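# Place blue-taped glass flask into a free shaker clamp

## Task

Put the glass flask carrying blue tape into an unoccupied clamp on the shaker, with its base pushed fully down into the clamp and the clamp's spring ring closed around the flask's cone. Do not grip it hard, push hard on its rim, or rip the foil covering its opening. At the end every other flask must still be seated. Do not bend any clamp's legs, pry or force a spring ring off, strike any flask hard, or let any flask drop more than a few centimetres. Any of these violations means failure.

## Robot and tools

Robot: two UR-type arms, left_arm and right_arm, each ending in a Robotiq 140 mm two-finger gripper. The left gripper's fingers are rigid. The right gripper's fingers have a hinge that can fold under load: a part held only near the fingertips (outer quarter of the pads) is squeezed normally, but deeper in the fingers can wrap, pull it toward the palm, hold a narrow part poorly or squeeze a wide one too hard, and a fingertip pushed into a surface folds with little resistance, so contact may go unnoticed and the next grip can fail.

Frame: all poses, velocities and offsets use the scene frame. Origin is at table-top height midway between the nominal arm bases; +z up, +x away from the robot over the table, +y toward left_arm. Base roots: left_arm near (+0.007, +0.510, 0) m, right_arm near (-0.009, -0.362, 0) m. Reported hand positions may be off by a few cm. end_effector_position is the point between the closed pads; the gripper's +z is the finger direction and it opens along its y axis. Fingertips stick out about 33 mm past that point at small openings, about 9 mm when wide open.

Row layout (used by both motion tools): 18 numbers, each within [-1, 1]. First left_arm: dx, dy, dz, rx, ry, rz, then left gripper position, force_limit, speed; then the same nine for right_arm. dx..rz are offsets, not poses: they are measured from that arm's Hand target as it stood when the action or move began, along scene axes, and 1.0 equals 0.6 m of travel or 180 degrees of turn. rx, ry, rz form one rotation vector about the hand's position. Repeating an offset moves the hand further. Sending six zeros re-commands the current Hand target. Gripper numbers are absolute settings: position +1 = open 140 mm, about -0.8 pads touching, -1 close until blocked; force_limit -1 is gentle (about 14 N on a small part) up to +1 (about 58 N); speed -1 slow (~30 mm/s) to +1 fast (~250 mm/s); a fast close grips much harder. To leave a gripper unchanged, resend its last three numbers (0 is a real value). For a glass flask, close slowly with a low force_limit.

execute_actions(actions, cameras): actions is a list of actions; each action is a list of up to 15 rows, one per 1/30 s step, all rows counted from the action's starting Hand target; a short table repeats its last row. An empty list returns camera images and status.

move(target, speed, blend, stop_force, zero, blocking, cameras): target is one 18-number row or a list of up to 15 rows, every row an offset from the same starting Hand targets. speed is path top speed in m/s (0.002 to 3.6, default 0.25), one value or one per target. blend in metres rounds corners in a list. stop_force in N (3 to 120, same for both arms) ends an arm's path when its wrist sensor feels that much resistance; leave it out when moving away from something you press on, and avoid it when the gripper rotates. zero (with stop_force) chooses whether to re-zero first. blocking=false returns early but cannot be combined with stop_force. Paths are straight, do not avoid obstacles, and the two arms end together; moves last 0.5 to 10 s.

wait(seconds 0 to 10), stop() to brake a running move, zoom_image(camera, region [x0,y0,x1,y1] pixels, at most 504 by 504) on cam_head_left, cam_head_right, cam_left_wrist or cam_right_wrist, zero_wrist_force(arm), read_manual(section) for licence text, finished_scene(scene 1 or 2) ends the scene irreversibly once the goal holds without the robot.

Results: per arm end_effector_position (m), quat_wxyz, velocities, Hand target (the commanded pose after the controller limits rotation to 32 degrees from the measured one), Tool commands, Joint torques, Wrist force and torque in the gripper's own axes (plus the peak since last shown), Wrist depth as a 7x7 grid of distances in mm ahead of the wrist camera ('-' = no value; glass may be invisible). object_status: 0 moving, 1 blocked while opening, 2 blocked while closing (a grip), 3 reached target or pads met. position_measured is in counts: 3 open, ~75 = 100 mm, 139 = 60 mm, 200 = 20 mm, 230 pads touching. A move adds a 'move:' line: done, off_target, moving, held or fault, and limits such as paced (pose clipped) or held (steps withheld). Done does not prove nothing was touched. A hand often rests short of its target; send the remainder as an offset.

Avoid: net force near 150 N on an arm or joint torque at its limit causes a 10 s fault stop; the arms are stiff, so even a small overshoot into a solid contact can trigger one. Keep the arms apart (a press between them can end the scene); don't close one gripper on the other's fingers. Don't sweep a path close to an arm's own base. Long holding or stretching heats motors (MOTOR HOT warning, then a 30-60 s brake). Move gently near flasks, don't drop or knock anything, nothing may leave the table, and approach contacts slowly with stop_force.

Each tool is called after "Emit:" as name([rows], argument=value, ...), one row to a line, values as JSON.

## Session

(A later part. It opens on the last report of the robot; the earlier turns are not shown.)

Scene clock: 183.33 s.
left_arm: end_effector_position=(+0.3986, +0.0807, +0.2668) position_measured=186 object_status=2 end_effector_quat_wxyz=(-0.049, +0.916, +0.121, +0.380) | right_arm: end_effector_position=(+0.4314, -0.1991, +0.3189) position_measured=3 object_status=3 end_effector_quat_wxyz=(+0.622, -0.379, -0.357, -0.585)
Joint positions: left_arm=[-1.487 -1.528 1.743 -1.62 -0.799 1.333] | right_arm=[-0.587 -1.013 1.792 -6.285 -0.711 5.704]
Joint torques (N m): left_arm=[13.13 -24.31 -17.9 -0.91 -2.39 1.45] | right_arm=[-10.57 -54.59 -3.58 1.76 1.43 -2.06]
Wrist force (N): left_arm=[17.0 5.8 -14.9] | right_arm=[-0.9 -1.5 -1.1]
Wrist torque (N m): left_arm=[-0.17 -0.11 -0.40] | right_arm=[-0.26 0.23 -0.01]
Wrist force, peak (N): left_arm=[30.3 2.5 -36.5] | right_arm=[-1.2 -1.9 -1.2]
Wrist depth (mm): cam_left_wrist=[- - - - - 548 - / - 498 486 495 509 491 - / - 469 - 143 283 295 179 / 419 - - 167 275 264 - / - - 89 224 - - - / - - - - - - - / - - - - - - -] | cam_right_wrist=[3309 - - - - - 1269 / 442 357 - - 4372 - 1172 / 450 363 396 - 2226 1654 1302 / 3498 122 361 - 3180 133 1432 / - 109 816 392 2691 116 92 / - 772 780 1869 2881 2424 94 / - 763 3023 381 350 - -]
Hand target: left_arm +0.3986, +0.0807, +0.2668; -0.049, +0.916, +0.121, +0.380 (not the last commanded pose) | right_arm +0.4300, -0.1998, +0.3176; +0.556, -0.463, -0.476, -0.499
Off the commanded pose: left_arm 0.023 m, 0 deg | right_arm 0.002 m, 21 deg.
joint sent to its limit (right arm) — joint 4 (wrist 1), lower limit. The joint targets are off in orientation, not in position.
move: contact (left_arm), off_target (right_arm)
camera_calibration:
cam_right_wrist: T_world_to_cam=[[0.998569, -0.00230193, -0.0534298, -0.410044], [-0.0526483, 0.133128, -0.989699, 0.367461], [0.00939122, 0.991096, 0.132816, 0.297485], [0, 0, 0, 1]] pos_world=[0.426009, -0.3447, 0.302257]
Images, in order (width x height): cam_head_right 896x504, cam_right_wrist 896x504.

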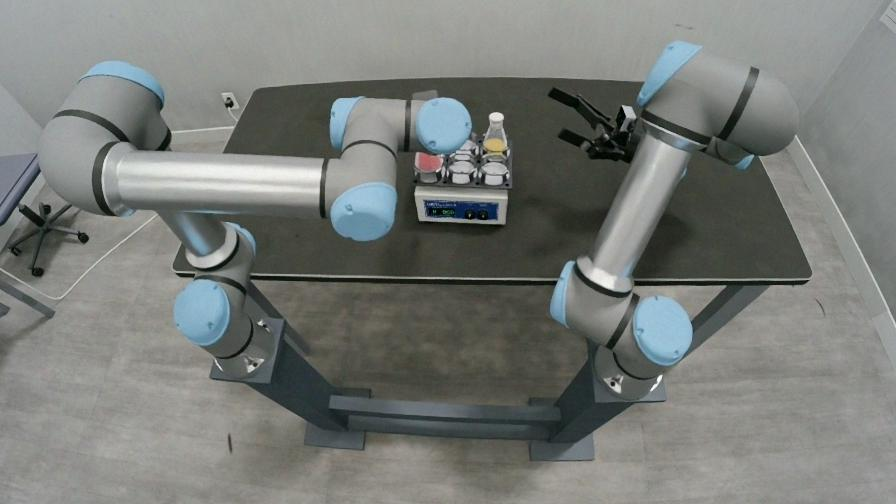

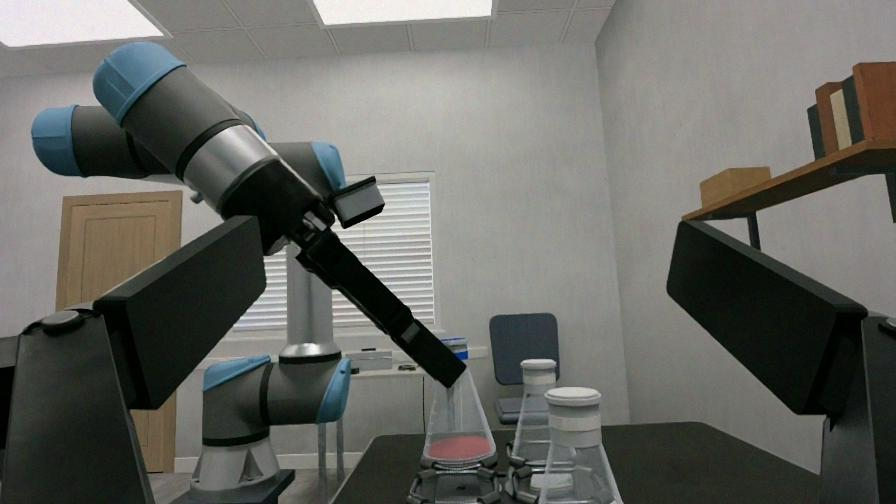

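Emit:
zoom_image(camera="cam_right_wrist", region=[390, 440, 480, 504])

Emit:
zoom_image(camera="cam_head_right", region=[445, 140, 515, 195])

Emit:
wait(seconds=0, cameras=["cam_left_wrist","cam_head_left"])

Emit:
zoom_image(camera="cam_left_wrist", region=[360, 200, 640, 420])

Emit:
zoom_image(camera="cam_head_left", region=[430, 130, 530, 200])

Scaled by 5.600 from the camera's 896x504 image, which has a finer 1280x720 frame.

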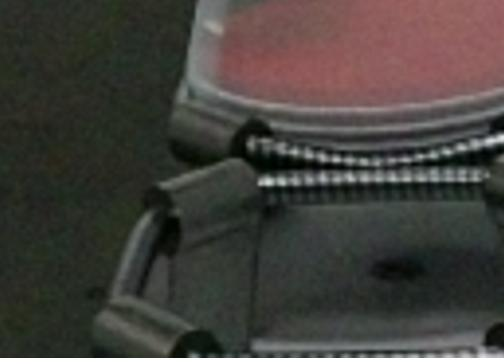

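Scaled by 7.200 from the camera's 896x504 image, which has a finer 1280x720 frame.

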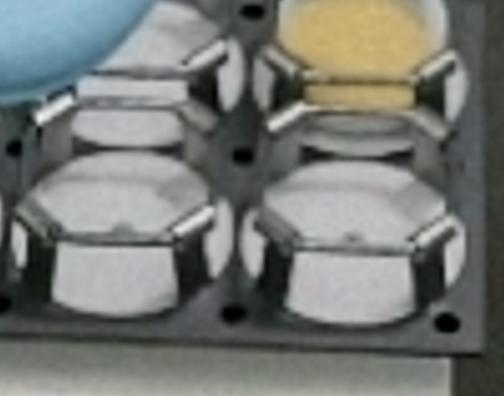

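Scene clock: 185.00 s.
left_arm: end_effector_position=(+0.3986, +0.0807, +0.2668) position_measured=186 object_status=2 end_effector_quat_wxyz=(-0.049, +0.916, +0.121, +0.380) | right_arm: end_effector_position=(+0.4314, -0.1991, +0.3189) position_measured=3 object_status=3 end_effector_quat_wxyz=(+0.622, -0.379, -0.357, -0.585)
Joint positions: left_arm=[-1.487 -1.528 1.743 -1.62 -0.799 1.333] | right_arm=[-0.587 -1.013 1.792 -6.285 -0.711 5.704]
Joint torques (N m): left_arm=[15.27 -23.93 -17.95 -0.93 -2 1.37] | right_arm=[-11.15 -54.47 -2.09 1.51 1.19 -1.95]
Wrist force (N): left_arm=[16.5 5.6 -14.2] | right_arm=[-1.2 -1.6 -1.0]
Wrist torque (N m): left_arm=[-0.16 -0.09 -0.40] | right_arm=[-0.27 0.29 -0.01]
Wrist force, peak (N): left_arm=[17.3 5.7 -14.8] | right_arm=[-1.5 -1.6 -1.3]
Wrist depth (mm): cam_left_wrist=[- - 552 - - - - / - - - - 493 - - / 451 471 - 143 287 269 180 / - - - 140 270 255 438 / - - 89 - - - 394 / - - - - - - - / - - - - - - -] | cam_right_wrist=[- 4014 2881 - - - - / 442 360 - - - - 1183 / 457 366 392 2605 3710 1449 1243 / 2577 122 358 - 2881 133 1189 / - 109 803 406 3061 116 92 / - 770 795 2310 409 - 94 / - 758 2524 384 377 - -]
Hand target: left_arm +0.3986, +0.0807, +0.2668; -0.049, +0.916, +0.121, +0.380 (not the last commanded pose) | right_arm +0.4300, -0.1998, +0.3176; +0.556, -0.463, -0.476, -0.499
Tool commands: left_gripper/position=-0.98 left_gripper/force_limit=-0.05 left_gripper/speed=-1.0 right_gripper/position=+1.0 right_gripper/force_limit=+1.0 right_gripper/speed=+1.0
Off the commanded pose: left_arm 0.023 m, 0 deg | right_arm 0.002 m, 21 deg.
camera_calibration:
cam_left_wrist: T_world_to_cam=[[0.278879, -0.960077, 0.0218587, -0.0318383], [-0.879141, -0.264396, -0.396492, 0.474524], [0.386442, 0.0913563, -0.917778, 0.229602], [0, 0, 0, 1]] pos_world=[0.337325, 0.0739195, 0.399565]
Images, in order (width x height): cam_head_left 896x504, cam_left_wrist 896x504.

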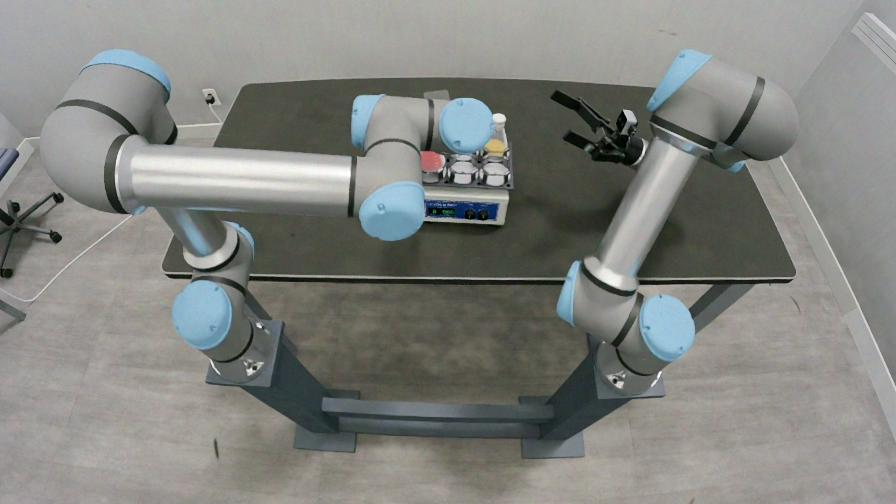

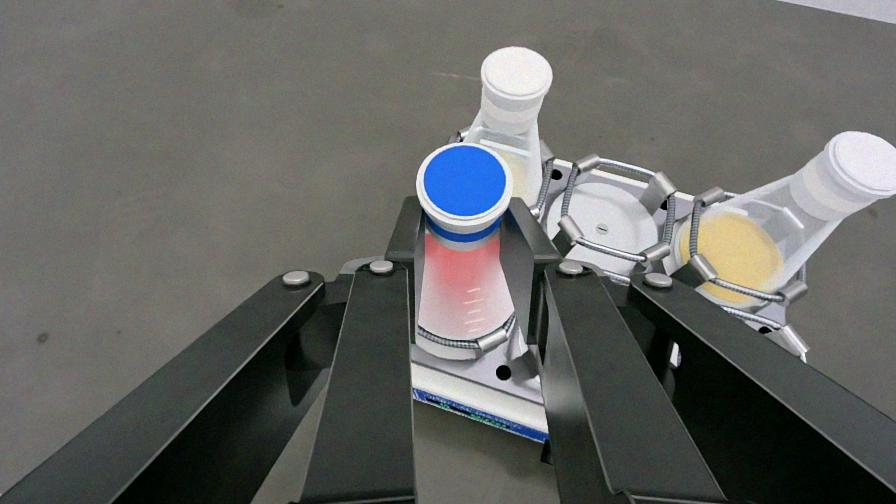

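Scaled by 1.800 from the camera's 896x504 image, which has a finer 1280x720 frame.

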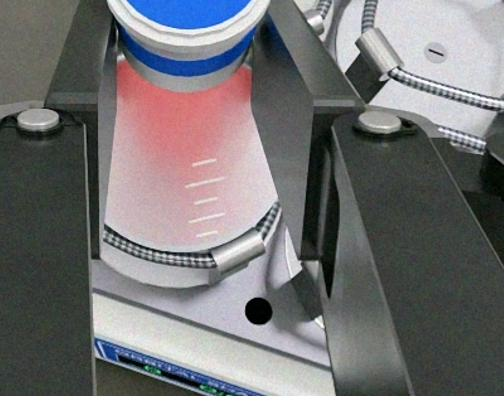

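Scaled by 5.040 from the camera's 896x504 image, which has a finer 1280x720 frame.

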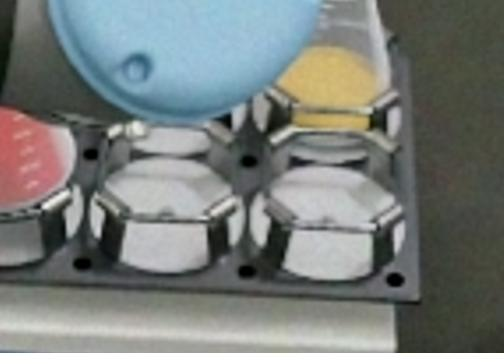

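Emit:
move([
  [0,0,0.0167,0,0,0,-0.98,-0.05,-1,0,0,0,0,0,0,1,1,1],
  [0.0075,-0.0275,0.0112,0.0644,0.0173,0,-0.98,-0.05,-1,0,0,0,0,0,0,1,1,1],
], speed=0.05, cameras=["cam_right_wrist","cam_head_right","cam_left_wrist"])

Emit:
zoom_image(camera="cam_right_wrist", region=[380, 320, 520, 504])

Emit:
zoom_image(camera="cam_head_right", region=[405, 140, 455, 200])

Emit:
zoom_image(camera="cam_left_wrist", region=[360, 200, 640, 420])

Scene clock: 195.27 s.
left_arm: end_effector_position=(+0.4031, +0.0642, +0.2735) position_measured=186 object_status=2 end_effector_quat_wxyz=(-0.145, +0.916, +0.081, +0.365) | right_arm: end_effector_position=(+0.4314, -0.1991, +0.3189) position_measured=3 object_status=3 end_effector_quat_wxyz=(+0.622, -0.379, -0.357, -0.585)
Joint positions: left_arm=[-1.467 -1.375 1.52 -1.368 -0.827 1.37] | right_arm=[-0.587 -1.013 1.792 -6.285 -0.711 5.704]
Joint torques (N m): left_arm=[6.08 -40.22 -16.23 -3.71 1.94 -1.18] | right_arm=[-11.19 -54.34 -2.71 1.66 1.45 -1.91]
Wrist force (N): left_arm=[1.1 0.1 1.9] | right_arm=[-1.0 -1.5 -1.2]
Wrist torque (N m): left_arm=[0.21 -0.39 -0.39] | right_arm=[-0.25 0.27 -0.01]
Wrist force, peak (N): left_arm=[17.2 5.6 -14.7] | right_arm=[-1.3 -1.7 -1.4]
Wrist depth (mm): cam_left_wrist=[1977 - 599 576 524 - - / 2445 604 572 282 498 427 164 / - - - 143 274 252 177 / - - - 155 244 237 232 / - - 89 223 - - 220 / - - - - - - - / - - - - - - -] | cam_right_wrist=[291 312 - 3401 - 1643 - / 383 308 - - - 1869 1200 / 2847 320 338 - - 1590 1289 / 3061 122 326 - - 133 1449 / - 109 800 392 3767 116 92 / - 768 798 2246 246 - 94 / - 768 2267 396 348 - -]
Hand target: left_arm +0.4031, +0.0642, +0.2736; -0.145, +0.916, +0.081, +0.365 | right_arm +0.4300, -0.1998, +0.3176; +0.556, -0.463, -0.476, -0.499
Off the commanded pose: left_arm 0.000 m, 0 deg | right_arm 0.002 m, 21 deg.
joint sent to its limit (right arm) — joint 4 (wrist 1), lower limit. The joint targets are off in orientation, not in position.
move: off_target (right_arm)
camera_calibration:
cam_left_wrist: T_world_to_cam=[[0.274401, -0.943339, -0.186591, 0.00869302], [-0.900733, -0.184197, -0.393385, 0.479532], [0.336726, 0.276014, -0.90024, 0.238868], [0, 0, 0, 1]] pos_world=[0.349111, 0.0305979, 0.405301]
cam_right_wrist: T_world_to_cam=[[0.998569, -0.00230193, -0.0534298, -0.410044], [-0.0526483, 0.133128, -0.989699, 0.367461], [0.00939122, 0.991096, 0.132816, 0.297485], [0, 0, 0, 1]] pos_world=[0.426009, -0.3447, 0.302257]
Images, in order (width x height): cam_head_right 896x504, cam_left_wrist 896x504, cam_right_wrist 896x504.

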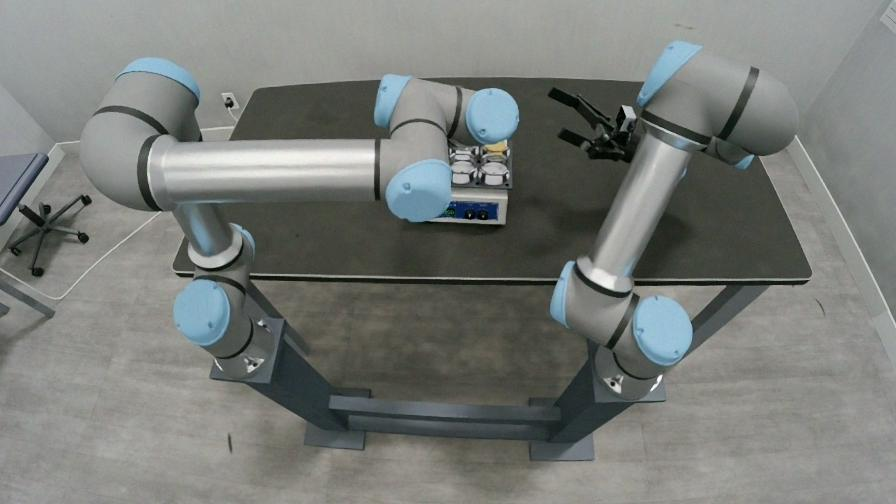

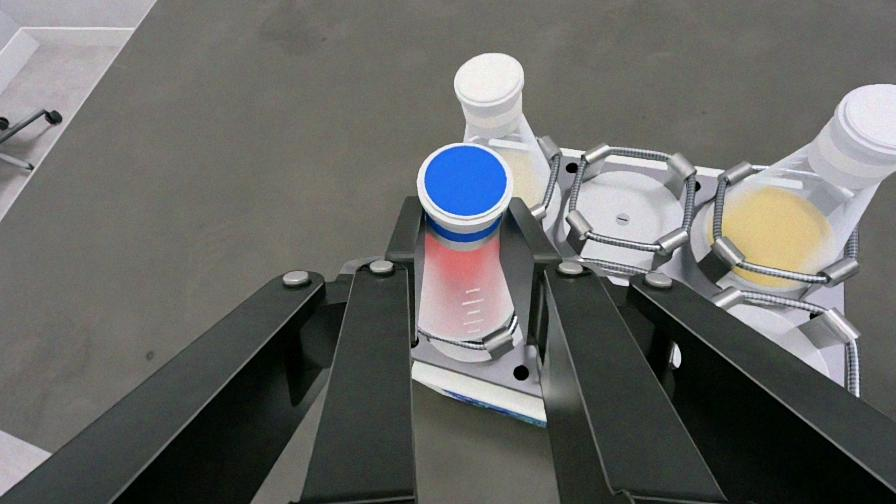

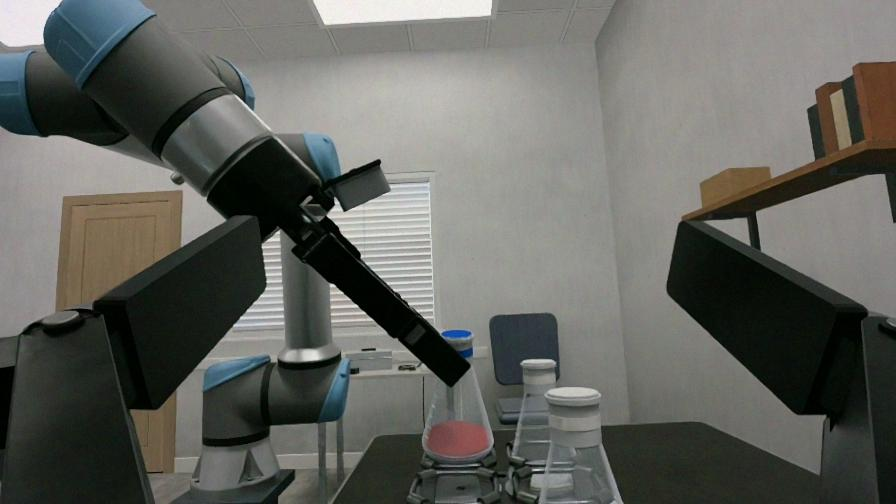

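Scaled by 2.739 from the camera's 896x504 image, which has a finer 1280x720 frame.

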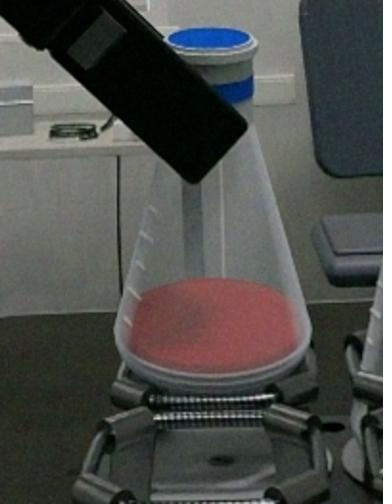

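Scaled by 8.400 from the camera's 896x504 image, which has a finer 1280x720 frame.

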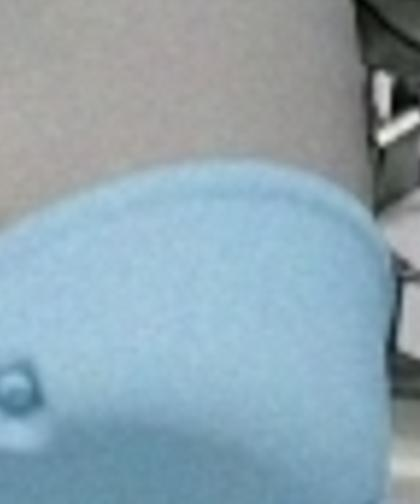

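Scaled by 1.800 from the camera's 896x504 image, which has a finer 1280x720 frame.

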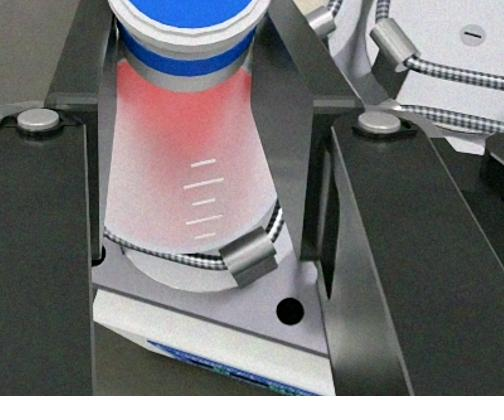

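Emit:
move(target=[0,0,-0.0133,0,0,0,-0.98,-0.05,-1,0,0,0,0,0,0,1,1,1], speed=0.02, stop_force=12, cameras=["cam_right_wrist","cam_left_wrist"])

Emit:
zoom_image(camera="cam_right_wrist", region=[380, 400, 520, 504])

Emit:
zoom_image(camera="cam_left_wrist", region=[360, 200, 640, 420])

Scene clock: 197.73 s.
left_arm: end_effector_position=(+0.4031, +0.0642, +0.2663) position_measured=186 object_status=2 end_effector_quat_wxyz=(-0.145, +0.916, +0.081, +0.365) | right_arm: end_effector_position=(+0.4314, -0.1991, +0.3189) position_measured=3 object_status=3 end_effector_quat_wxyz=(+0.622, -0.379, -0.357, -0.585)
Joint positions: left_arm=[-1.467 -1.373 1.536 -1.387 -0.827 1.37] | right_arm=[-0.587 -1.013 1.792 -6.285 -0.711 5.704]
Joint torques (N m): left_arm=[-11.4 -38.26 -25.55 -2.93 -1.45 -0.67] | right_arm=[-10.8 -53.74 -3.72 1.81 1.3 -2.02]
Wrist force (N): left_arm=[6.9 -0.6 -4.2] | right_arm=[-0.8 -1.2 -0.8]
Wrist torque (N m): left_arm=[0.25 -0.43 -0.35] | right_arm=[-0.20 0.23 -0.01]
Wrist force, peak (N): left_arm=[10.7 -0.2 -11.5] | right_arm=[-1.1 -1.8 -1.2]
Wrist depth (mm): cam_left_wrist=[2081 - 623 - 511 528 449 / 2217 558 - 280 473 441 - / - - - 143 271 245 228 / - 492 - 166 229 227 234 / - - 89 224 - - 210 / - - - - - - - / - - - - - - -] | cam_right_wrist=[288 2782 3222 - 3601 - 1262 / 377 308 - - 3309 - 1230 / - 316 349 - - 1600 1302 / 3401 123 328 - - 142 1316 / - 109 808 372 4452 116 92 / - 780 765 2226 248 - 94 / - 763 1069 394 361 - -]
Hand target: left_arm +0.4031, +0.0642, +0.2663; -0.145, +0.916, +0.081, +0.365 (not the last commanded pose) | right_arm +0.4300, -0.1998, +0.3176; +0.556, -0.463, -0.476, -0.499
Off the commanded pose: left_arm 0.001 m, 0 deg | right_arm 0.002 m, 21 deg.
joint sent to its limit (right arm) — joint 4 (wrist 1), lower limit. The joint targets are off in orientation, not in position.
move: contact (left_arm), off_target (right_arm)
camera_calibration:
cam_left_wrist: T_world_to_cam=[[0.274413, -0.943364, -0.186448, 0.00728933], [-0.900648, -0.1842, -0.393579, 0.476746], [0.336944, 0.275927, -0.900185, 0.23229], [0, 0, 0, 1]] pos_world=[0.349111, 0.0305981, 0.3981]
cam_right_wrist: T_world_to_cam=[[0.998569, -0.00230193, -0.0534298, -0.410044], [-0.0526483, 0.133128, -0.989699, 0.367461], [0.00939122, 0.991096, 0.132816, 0.297485], [0, 0, 0, 1]] pos_world=[0.426009, -0.3447, 0.302257]
Images, in order (width x height): cam_left_wrist 896x504, cam_right_wrist 896x504.

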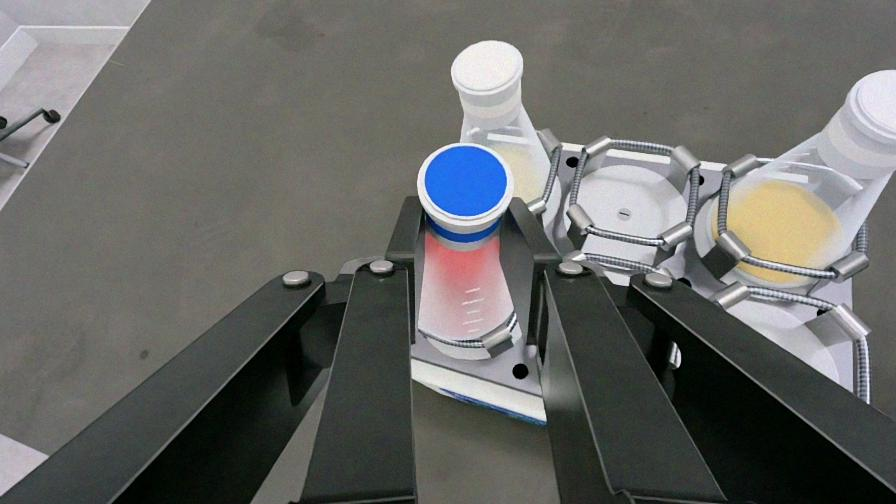

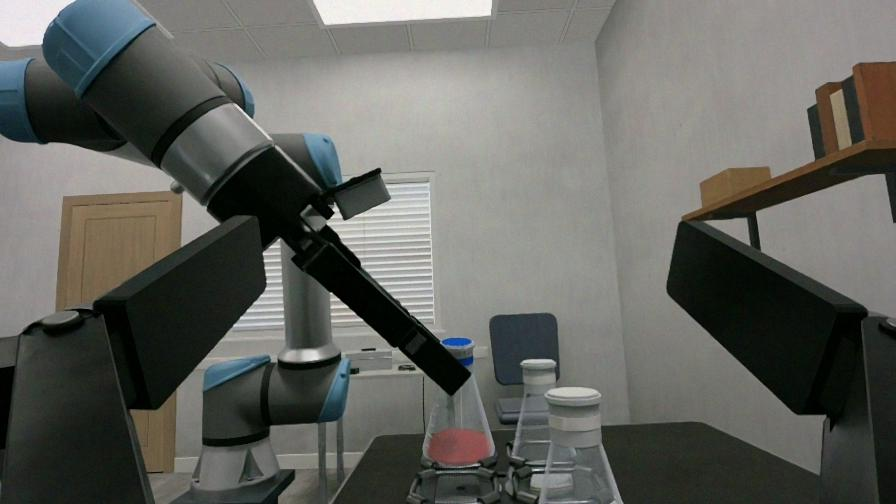

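Scaled by 3.600 from the camera's 896x504 image, which has a finer 1280x720 frame.

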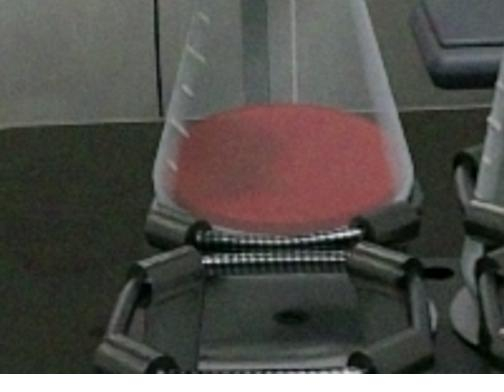

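Scaled by 1.800 from the camera's 896x504 image, which has a finer 1280x720 frame.

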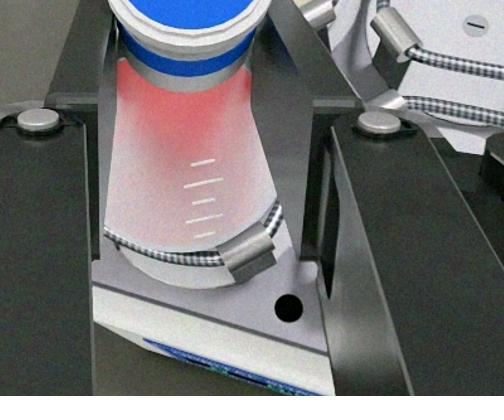

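Emit:
move(target=[0.0017,-0.0075,-0.002,0,0,0,-0.98,-0.05,-1,0,0,0,0,0,0,1,1,1], speed=0.02, stop_force=18, cameras=["cam_right_wrist"])

Emit:
zoom_image(camera="cam_right_wrist", region=[380, 400, 520, 504])

Scene clock: 200.27 s.
left_arm: end_effector_position=(+0.4041, +0.0597, +0.2651) position_measured=186 object_status=2 end_effector_quat_wxyz=(-0.145, +0.916, +0.081, +0.365) | right_arm: end_effector_position=(+0.4314, -0.1991, +0.3189) position_measured=3 object_status=3 end_effector_quat_wxyz=(+0.622, -0.379, -0.357, -0.585)
Joint positions: left_arm=[-1.467 -1.361 1.525 -1.388 -0.826 1.371] | right_arm=[-0.587 -1.013 1.792 -6.285 -0.711 5.704]
Joint torques (N m): left_arm=[9.52 -35.51 -13.65 -5.39 2.02 -1.13] | right_arm=[-10.68 -54.38 -3.61 1.48 1.35 -1.76]
Wrist force (N): left_arm=[6.5 -8.1 -9.1] | right_arm=[-1.3 -1.5 -1.0]
Wrist torque (N m): left_arm=[0.90 -0.46 -0.02] | right_arm=[-0.25 0.32 0.00]
Wrist force, peak (N): left_arm=[7.5 -9.0 -8.2] | right_arm=[-1.5 -1.7 -1.4]
Wrist depth (mm): cam_left_wrist=[1898 - - - - 481 - / 1757 607 559 - 465 479 156 / 581 - 512 143 275 - 221 / - - - 165 234 235 221 / - - 89 225 - 204 223 / - - - - - - - / - - - - - - -] | cam_right_wrist=[284 312 - - 4150 2129 - / 374 303 - - - - 1160 / - 311 389 3354 - 1762 1237 / 3449 122 320 3099 - 142 - / - 109 792 3139 2377 123 92 / - 782 780 2401 407 2332 94 / - 763 2424 393 349 - -]
Hand target: left_arm +0.4041, +0.0597, +0.2651; -0.145, +0.916, +0.081, +0.365 | right_arm +0.4300, -0.1998, +0.3176; +0.556, -0.463, -0.476, -0.499
Off the commanded pose: left_arm 0.000 m, 0 deg | right_arm 0.002 m, 21 deg.
joint sent to its limit (right arm) — joint 4 (wrist 1), lower limit. The joint targets are off in orientation, not in position.
move: off_target (right_arm)
camera_calibration:
cam_right_wrist: T_world_to_cam=[[0.998569, -0.00230193, -0.0534298, -0.410044], [-0.0526483, 0.133128, -0.989699, 0.367461], [0.00939122, 0.991096, 0.132816, 0.297485], [0, 0, 0, 1]] pos_world=[0.426009, -0.3447, 0.302257]
Images, in order (width x height): cam_right_wrist 896x504.

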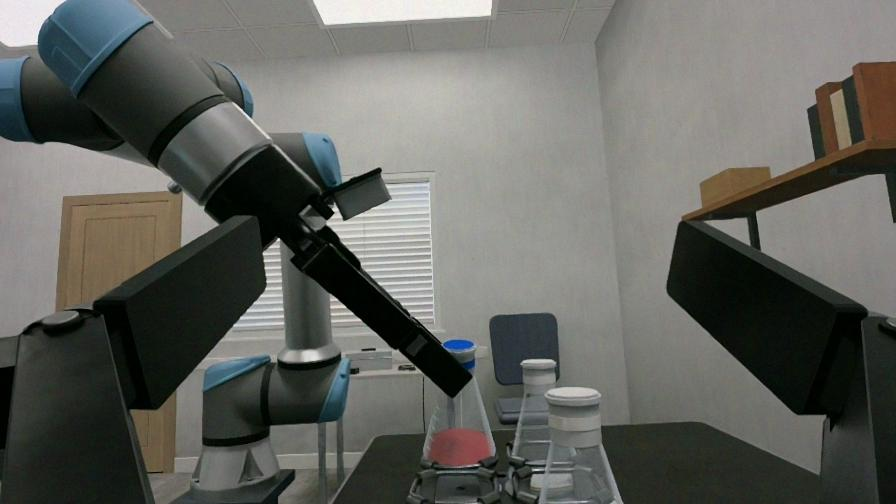

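Scaled by 3.600 from the camera's 896x504 image, which has a finer 1280x720 frame.

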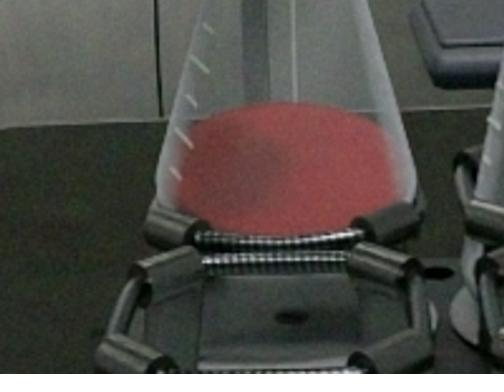

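Emit:
move(target=[-0.0047,0.0177,-0.0035,-0.0322,-0.0086,0,-0.98,-0.05,-1,0,0,0,0,0,0,1,1,1], speed=0.03, stop_force=30, cameras=["cam_right_wrist","cam_left_wrist"])

Emit:
zoom_image(camera="cam_right_wrist", region=[380, 400, 520, 504])

Emit:
zoom_image(camera="cam_left_wrist", region=[360, 200, 640, 420])

Scene clock: 204.30 s.
left_arm: end_effector_position=(+0.4023, +0.0666, +0.2638) position_measured=186 object_status=2 end_effector_quat_wxyz=(-0.114, +0.917, +0.094, +0.370) | right_arm: end_effector_position=(+0.4314, -0.1991, +0.3189) position_measured=3 object_status=3 end_effector_quat_wxyz=(+0.622, -0.379, -0.357, -0.585)
Joint positions: left_arm=[-1.473 -1.416 1.602 -1.47 -0.818 1.359] | right_arm=[-0.587 -1.013 1.792 -6.285 -0.711 5.704]
Joint torques (N m): left_arm=[22.87 -19.4 5.06 2.24 -6.67 1.17] | right_arm=[-9.87 -54.4 -1.83 1.76 1.19 -1.93]
Wrist force (N): left_arm=[25.6 8.4 -40.3] | right_arm=[-0.9 -1.6 -1.0]
Wrist torque (N m): left_arm=[-0.06 -0.19 -0.13] | right_arm=[-0.28 0.25 -0.01]
Wrist force, peak (N): left_arm=[28.2 8.1 -43.9] | right_arm=[-1.2 -1.8 -1.2]
Wrist depth (mm): cam_left_wrist=[2325 - - 572 496 - 477 / - - - - - - - / - 504 490 143 278 - 227 / 485 - - 165 250 241 375 / - - 89 224 - - 227 / - - - - - - - / - - - - - - -] | cam_right_wrist=[307 354 - 3449 - - 1353 / 397 318 3180 4372 - 1814 1166 / 3354 328 365 - - 1643 1243 / 2751 122 340 - 3498 133 - / - 109 790 383 3309 123 92 / - 768 790 2148 255 - 94 / - 760 2881 385 373 782 -]
Hand target: left_arm +0.4023, +0.0666, +0.2638; -0.114, +0.917, +0.094, +0.370 (not the last commanded pose) | right_arm +0.4300, -0.1998, +0.3176; +0.556, -0.463, -0.476, -0.499
Off the commanded pose: left_arm 0.004 m, 2 deg | right_arm 0.002 m, 21 deg.
joint sent to its limit (right arm) — joint 4 (wrist 1), lower limit. The joint targets are off in orientation, not in position.
move: contact (left_arm), off_target (right_arm)
camera_calibration:
cam_left_wrist: T_world_to_cam=[[0.277043, -0.953491, -0.118751, -0.00887139], [-0.893645, -0.210278, -0.396462, 0.475096], [0.353052, 0.215958, -0.910339, 0.229834], [0, 0, 0, 1]] pos_world=[0.345882, 0.0418087, 0.396531]
cam_right_wrist: T_world_to_cam=[[0.998569, -0.00230193, -0.0534298, -0.410044], [-0.0526483, 0.133128, -0.989699, 0.367461], [0.00939122, 0.991096, 0.132816, 0.297485], [0, 0, 0, 1]] pos_world=[0.426009, -0.3447, 0.302257]
Images, in order (width x height): cam_left_wrist 896x504, cam_right_wrist 896x504.

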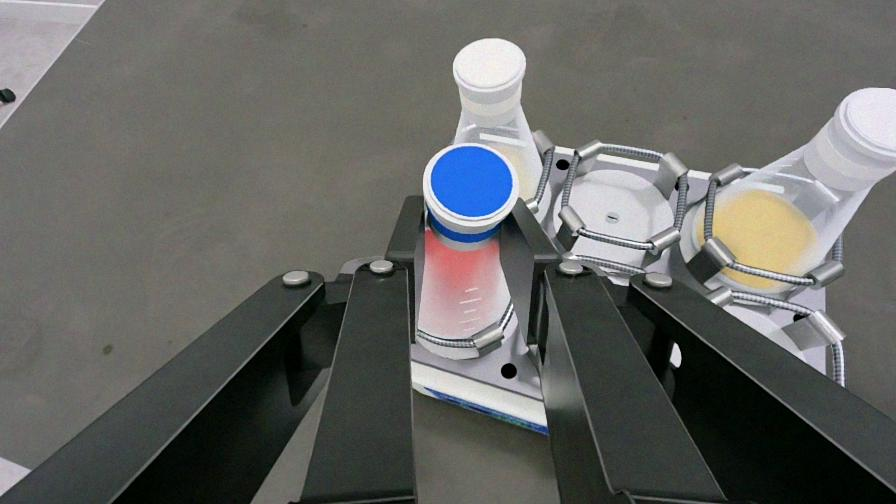

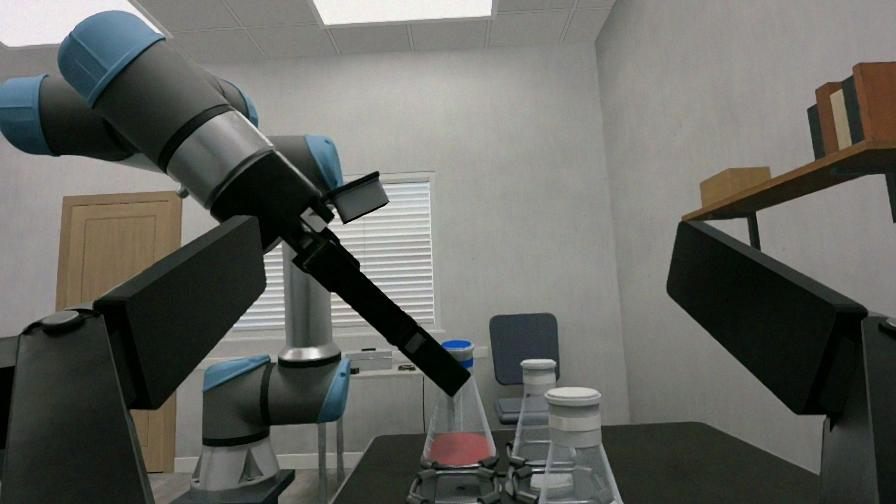

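Scaled by 3.600 from the camera's 896x504 image, which has a finer 1280x720 frame.

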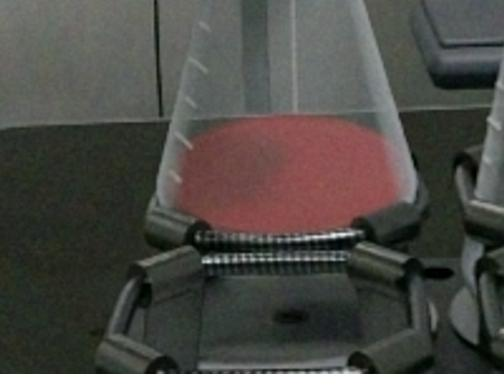

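Scaled by 1.800 from the camera's 896x504 image, which has a finer 1280x720 frame.

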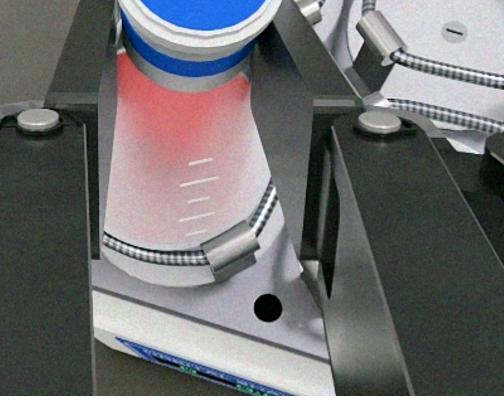

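Emit:
move(target=[-0.0048,0.012,-0.0042,-0.022,-0.0059,0,-0.98,-0.05,-1,0,0,0,0,0,0,1,1,1], speed=0.02, stop_force=30, cameras=["cam_right_wrist","cam_left_wrist","cam_head_right"])

Emit:
zoom_image(camera="cam_right_wrist", region=[380, 400, 520, 504])

Emit:
zoom_image(camera="cam_head_right", region=[405, 140, 455, 200])

Scene clock: 211.27 s.
left_arm: end_effector_position=(+0.3996, +0.0737, +0.2615) position_measured=186 object_status=2 end_effector_quat_wxyz=(-0.081, +0.917, +0.108, +0.376) | right_arm: end_effector_position=(+0.4314, -0.1991, +0.3189) position_measured=3 object_status=3 end_effector_quat_wxyz=(+0.622, -0.379, -0.357, -0.585)
Joint positions: left_arm=[-1.481 -1.472 1.683 -1.555 -0.809 1.343] | right_arm=[-0.587 -1.013 1.792 -6.285 -0.711 5.704]
Joint torques (N m): left_arm=[12.53 2.96 1.51 9.72 -10.41 0.95] | right_arm=[-11.08 -55.19 -2.48 1.66 1.3 -1.9]
Wrist force (N): left_arm=[42.3 24.0 -43.4] | right_arm=[-1.3 -1.4 -1.2]
Wrist torque (N m): left_arm=[-0.95 -0.24 -0.44] | right_arm=[-0.25 0.34 -0.01]
Wrist force, peak (N): left_arm=[42.2 28.2 -45.3] | right_arm=[-1.4 -1.7 -1.3]
Wrist depth (mm): cam_left_wrist=[581 - 567 - - - 488 / 519 - 516 277 527 - 169 / 497 474 470 142 284 277 175 / 442 - 99 167 251 250 399 / - - 89 223 - - 236 / - - - - - - 357 / - - - - - - -] | cam_right_wrist=[- 341 - 2167 - - - / 418 340 - - - - 1275 / 440 342 382 - - 1632 1296 / 2661 122 349 3710 - 133 1440 / - 109 816 397 3023 116 92 / - 756 798 2424 399 - 94 / - 749 2473 384 351 - -]
Hand target: left_arm +0.3994, +0.0738, +0.2613; -0.081, +0.917, +0.108, +0.375 | right_arm +0.4300, -0.1998, +0.3176; +0.556, -0.463, -0.476, -0.499
Off the commanded pose: left_arm 0.000 m, 0 deg | right_arm 0.002 m, 21 deg.
joint sent to its limit (right arm) — joint 4 (wrist 1), lower limit. The joint targets are off in orientation, not in position.
move: off_target (right_arm)
camera_calibration:
cam_left_wrist: T_world_to_cam=[[0.278417, -0.959302, -0.0471498, -0.0204858], [-0.885972, -0.237559, -0.398271, 0.47275], [0.370861, 0.152659, -0.916055, 0.22622], [0, 0, 0, 1]] pos_world=[0.340651, 0.0581196, 0.394547]
cam_right_wrist: T_world_to_cam=[[0.998569, -0.00230193, -0.0534298, -0.410044], [-0.0526483, 0.133128, -0.989699, 0.367461], [0.00939122, 0.991096, 0.132816, 0.297485], [0, 0, 0, 1]] pos_world=[0.426009, -0.3447, 0.302257]
Images, in order (width x height): cam_head_right 896x504, cam_left_wrist 896x504, cam_right_wrist 896x504.

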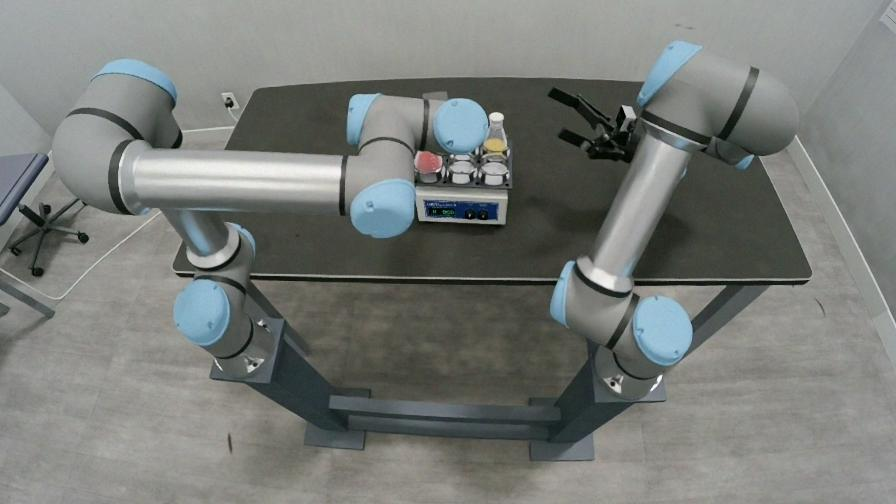

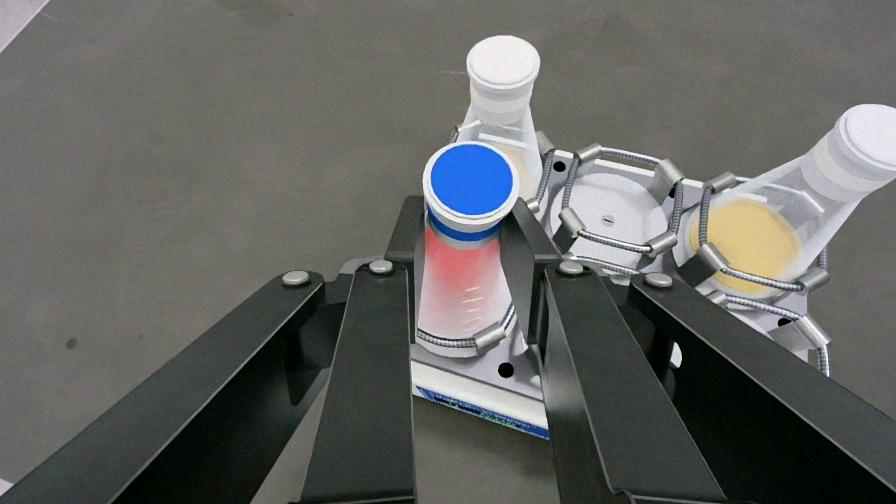

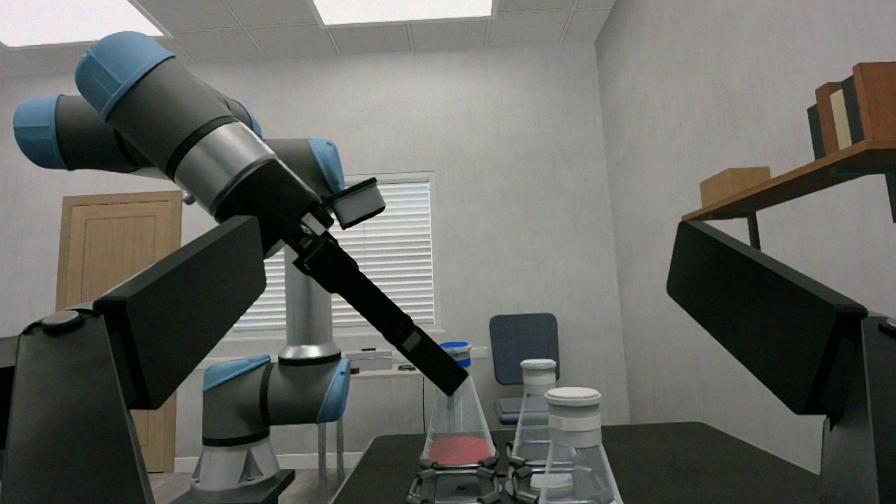

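Scaled by 3.600 from the camera's 896x504 image, which has a finer 1280x720 frame.

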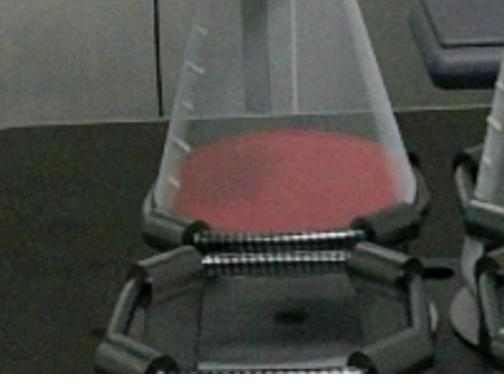

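Scaled by 8.400 from the camera's 896x504 image, which has a finer 1280x720 frame.

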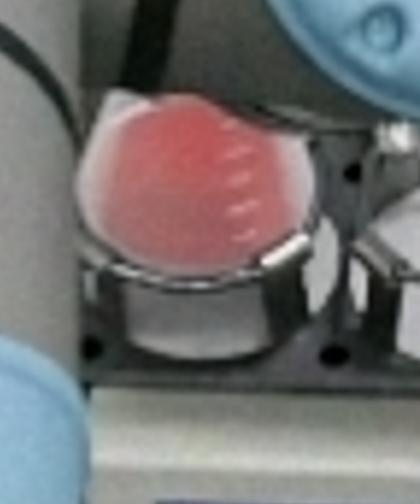

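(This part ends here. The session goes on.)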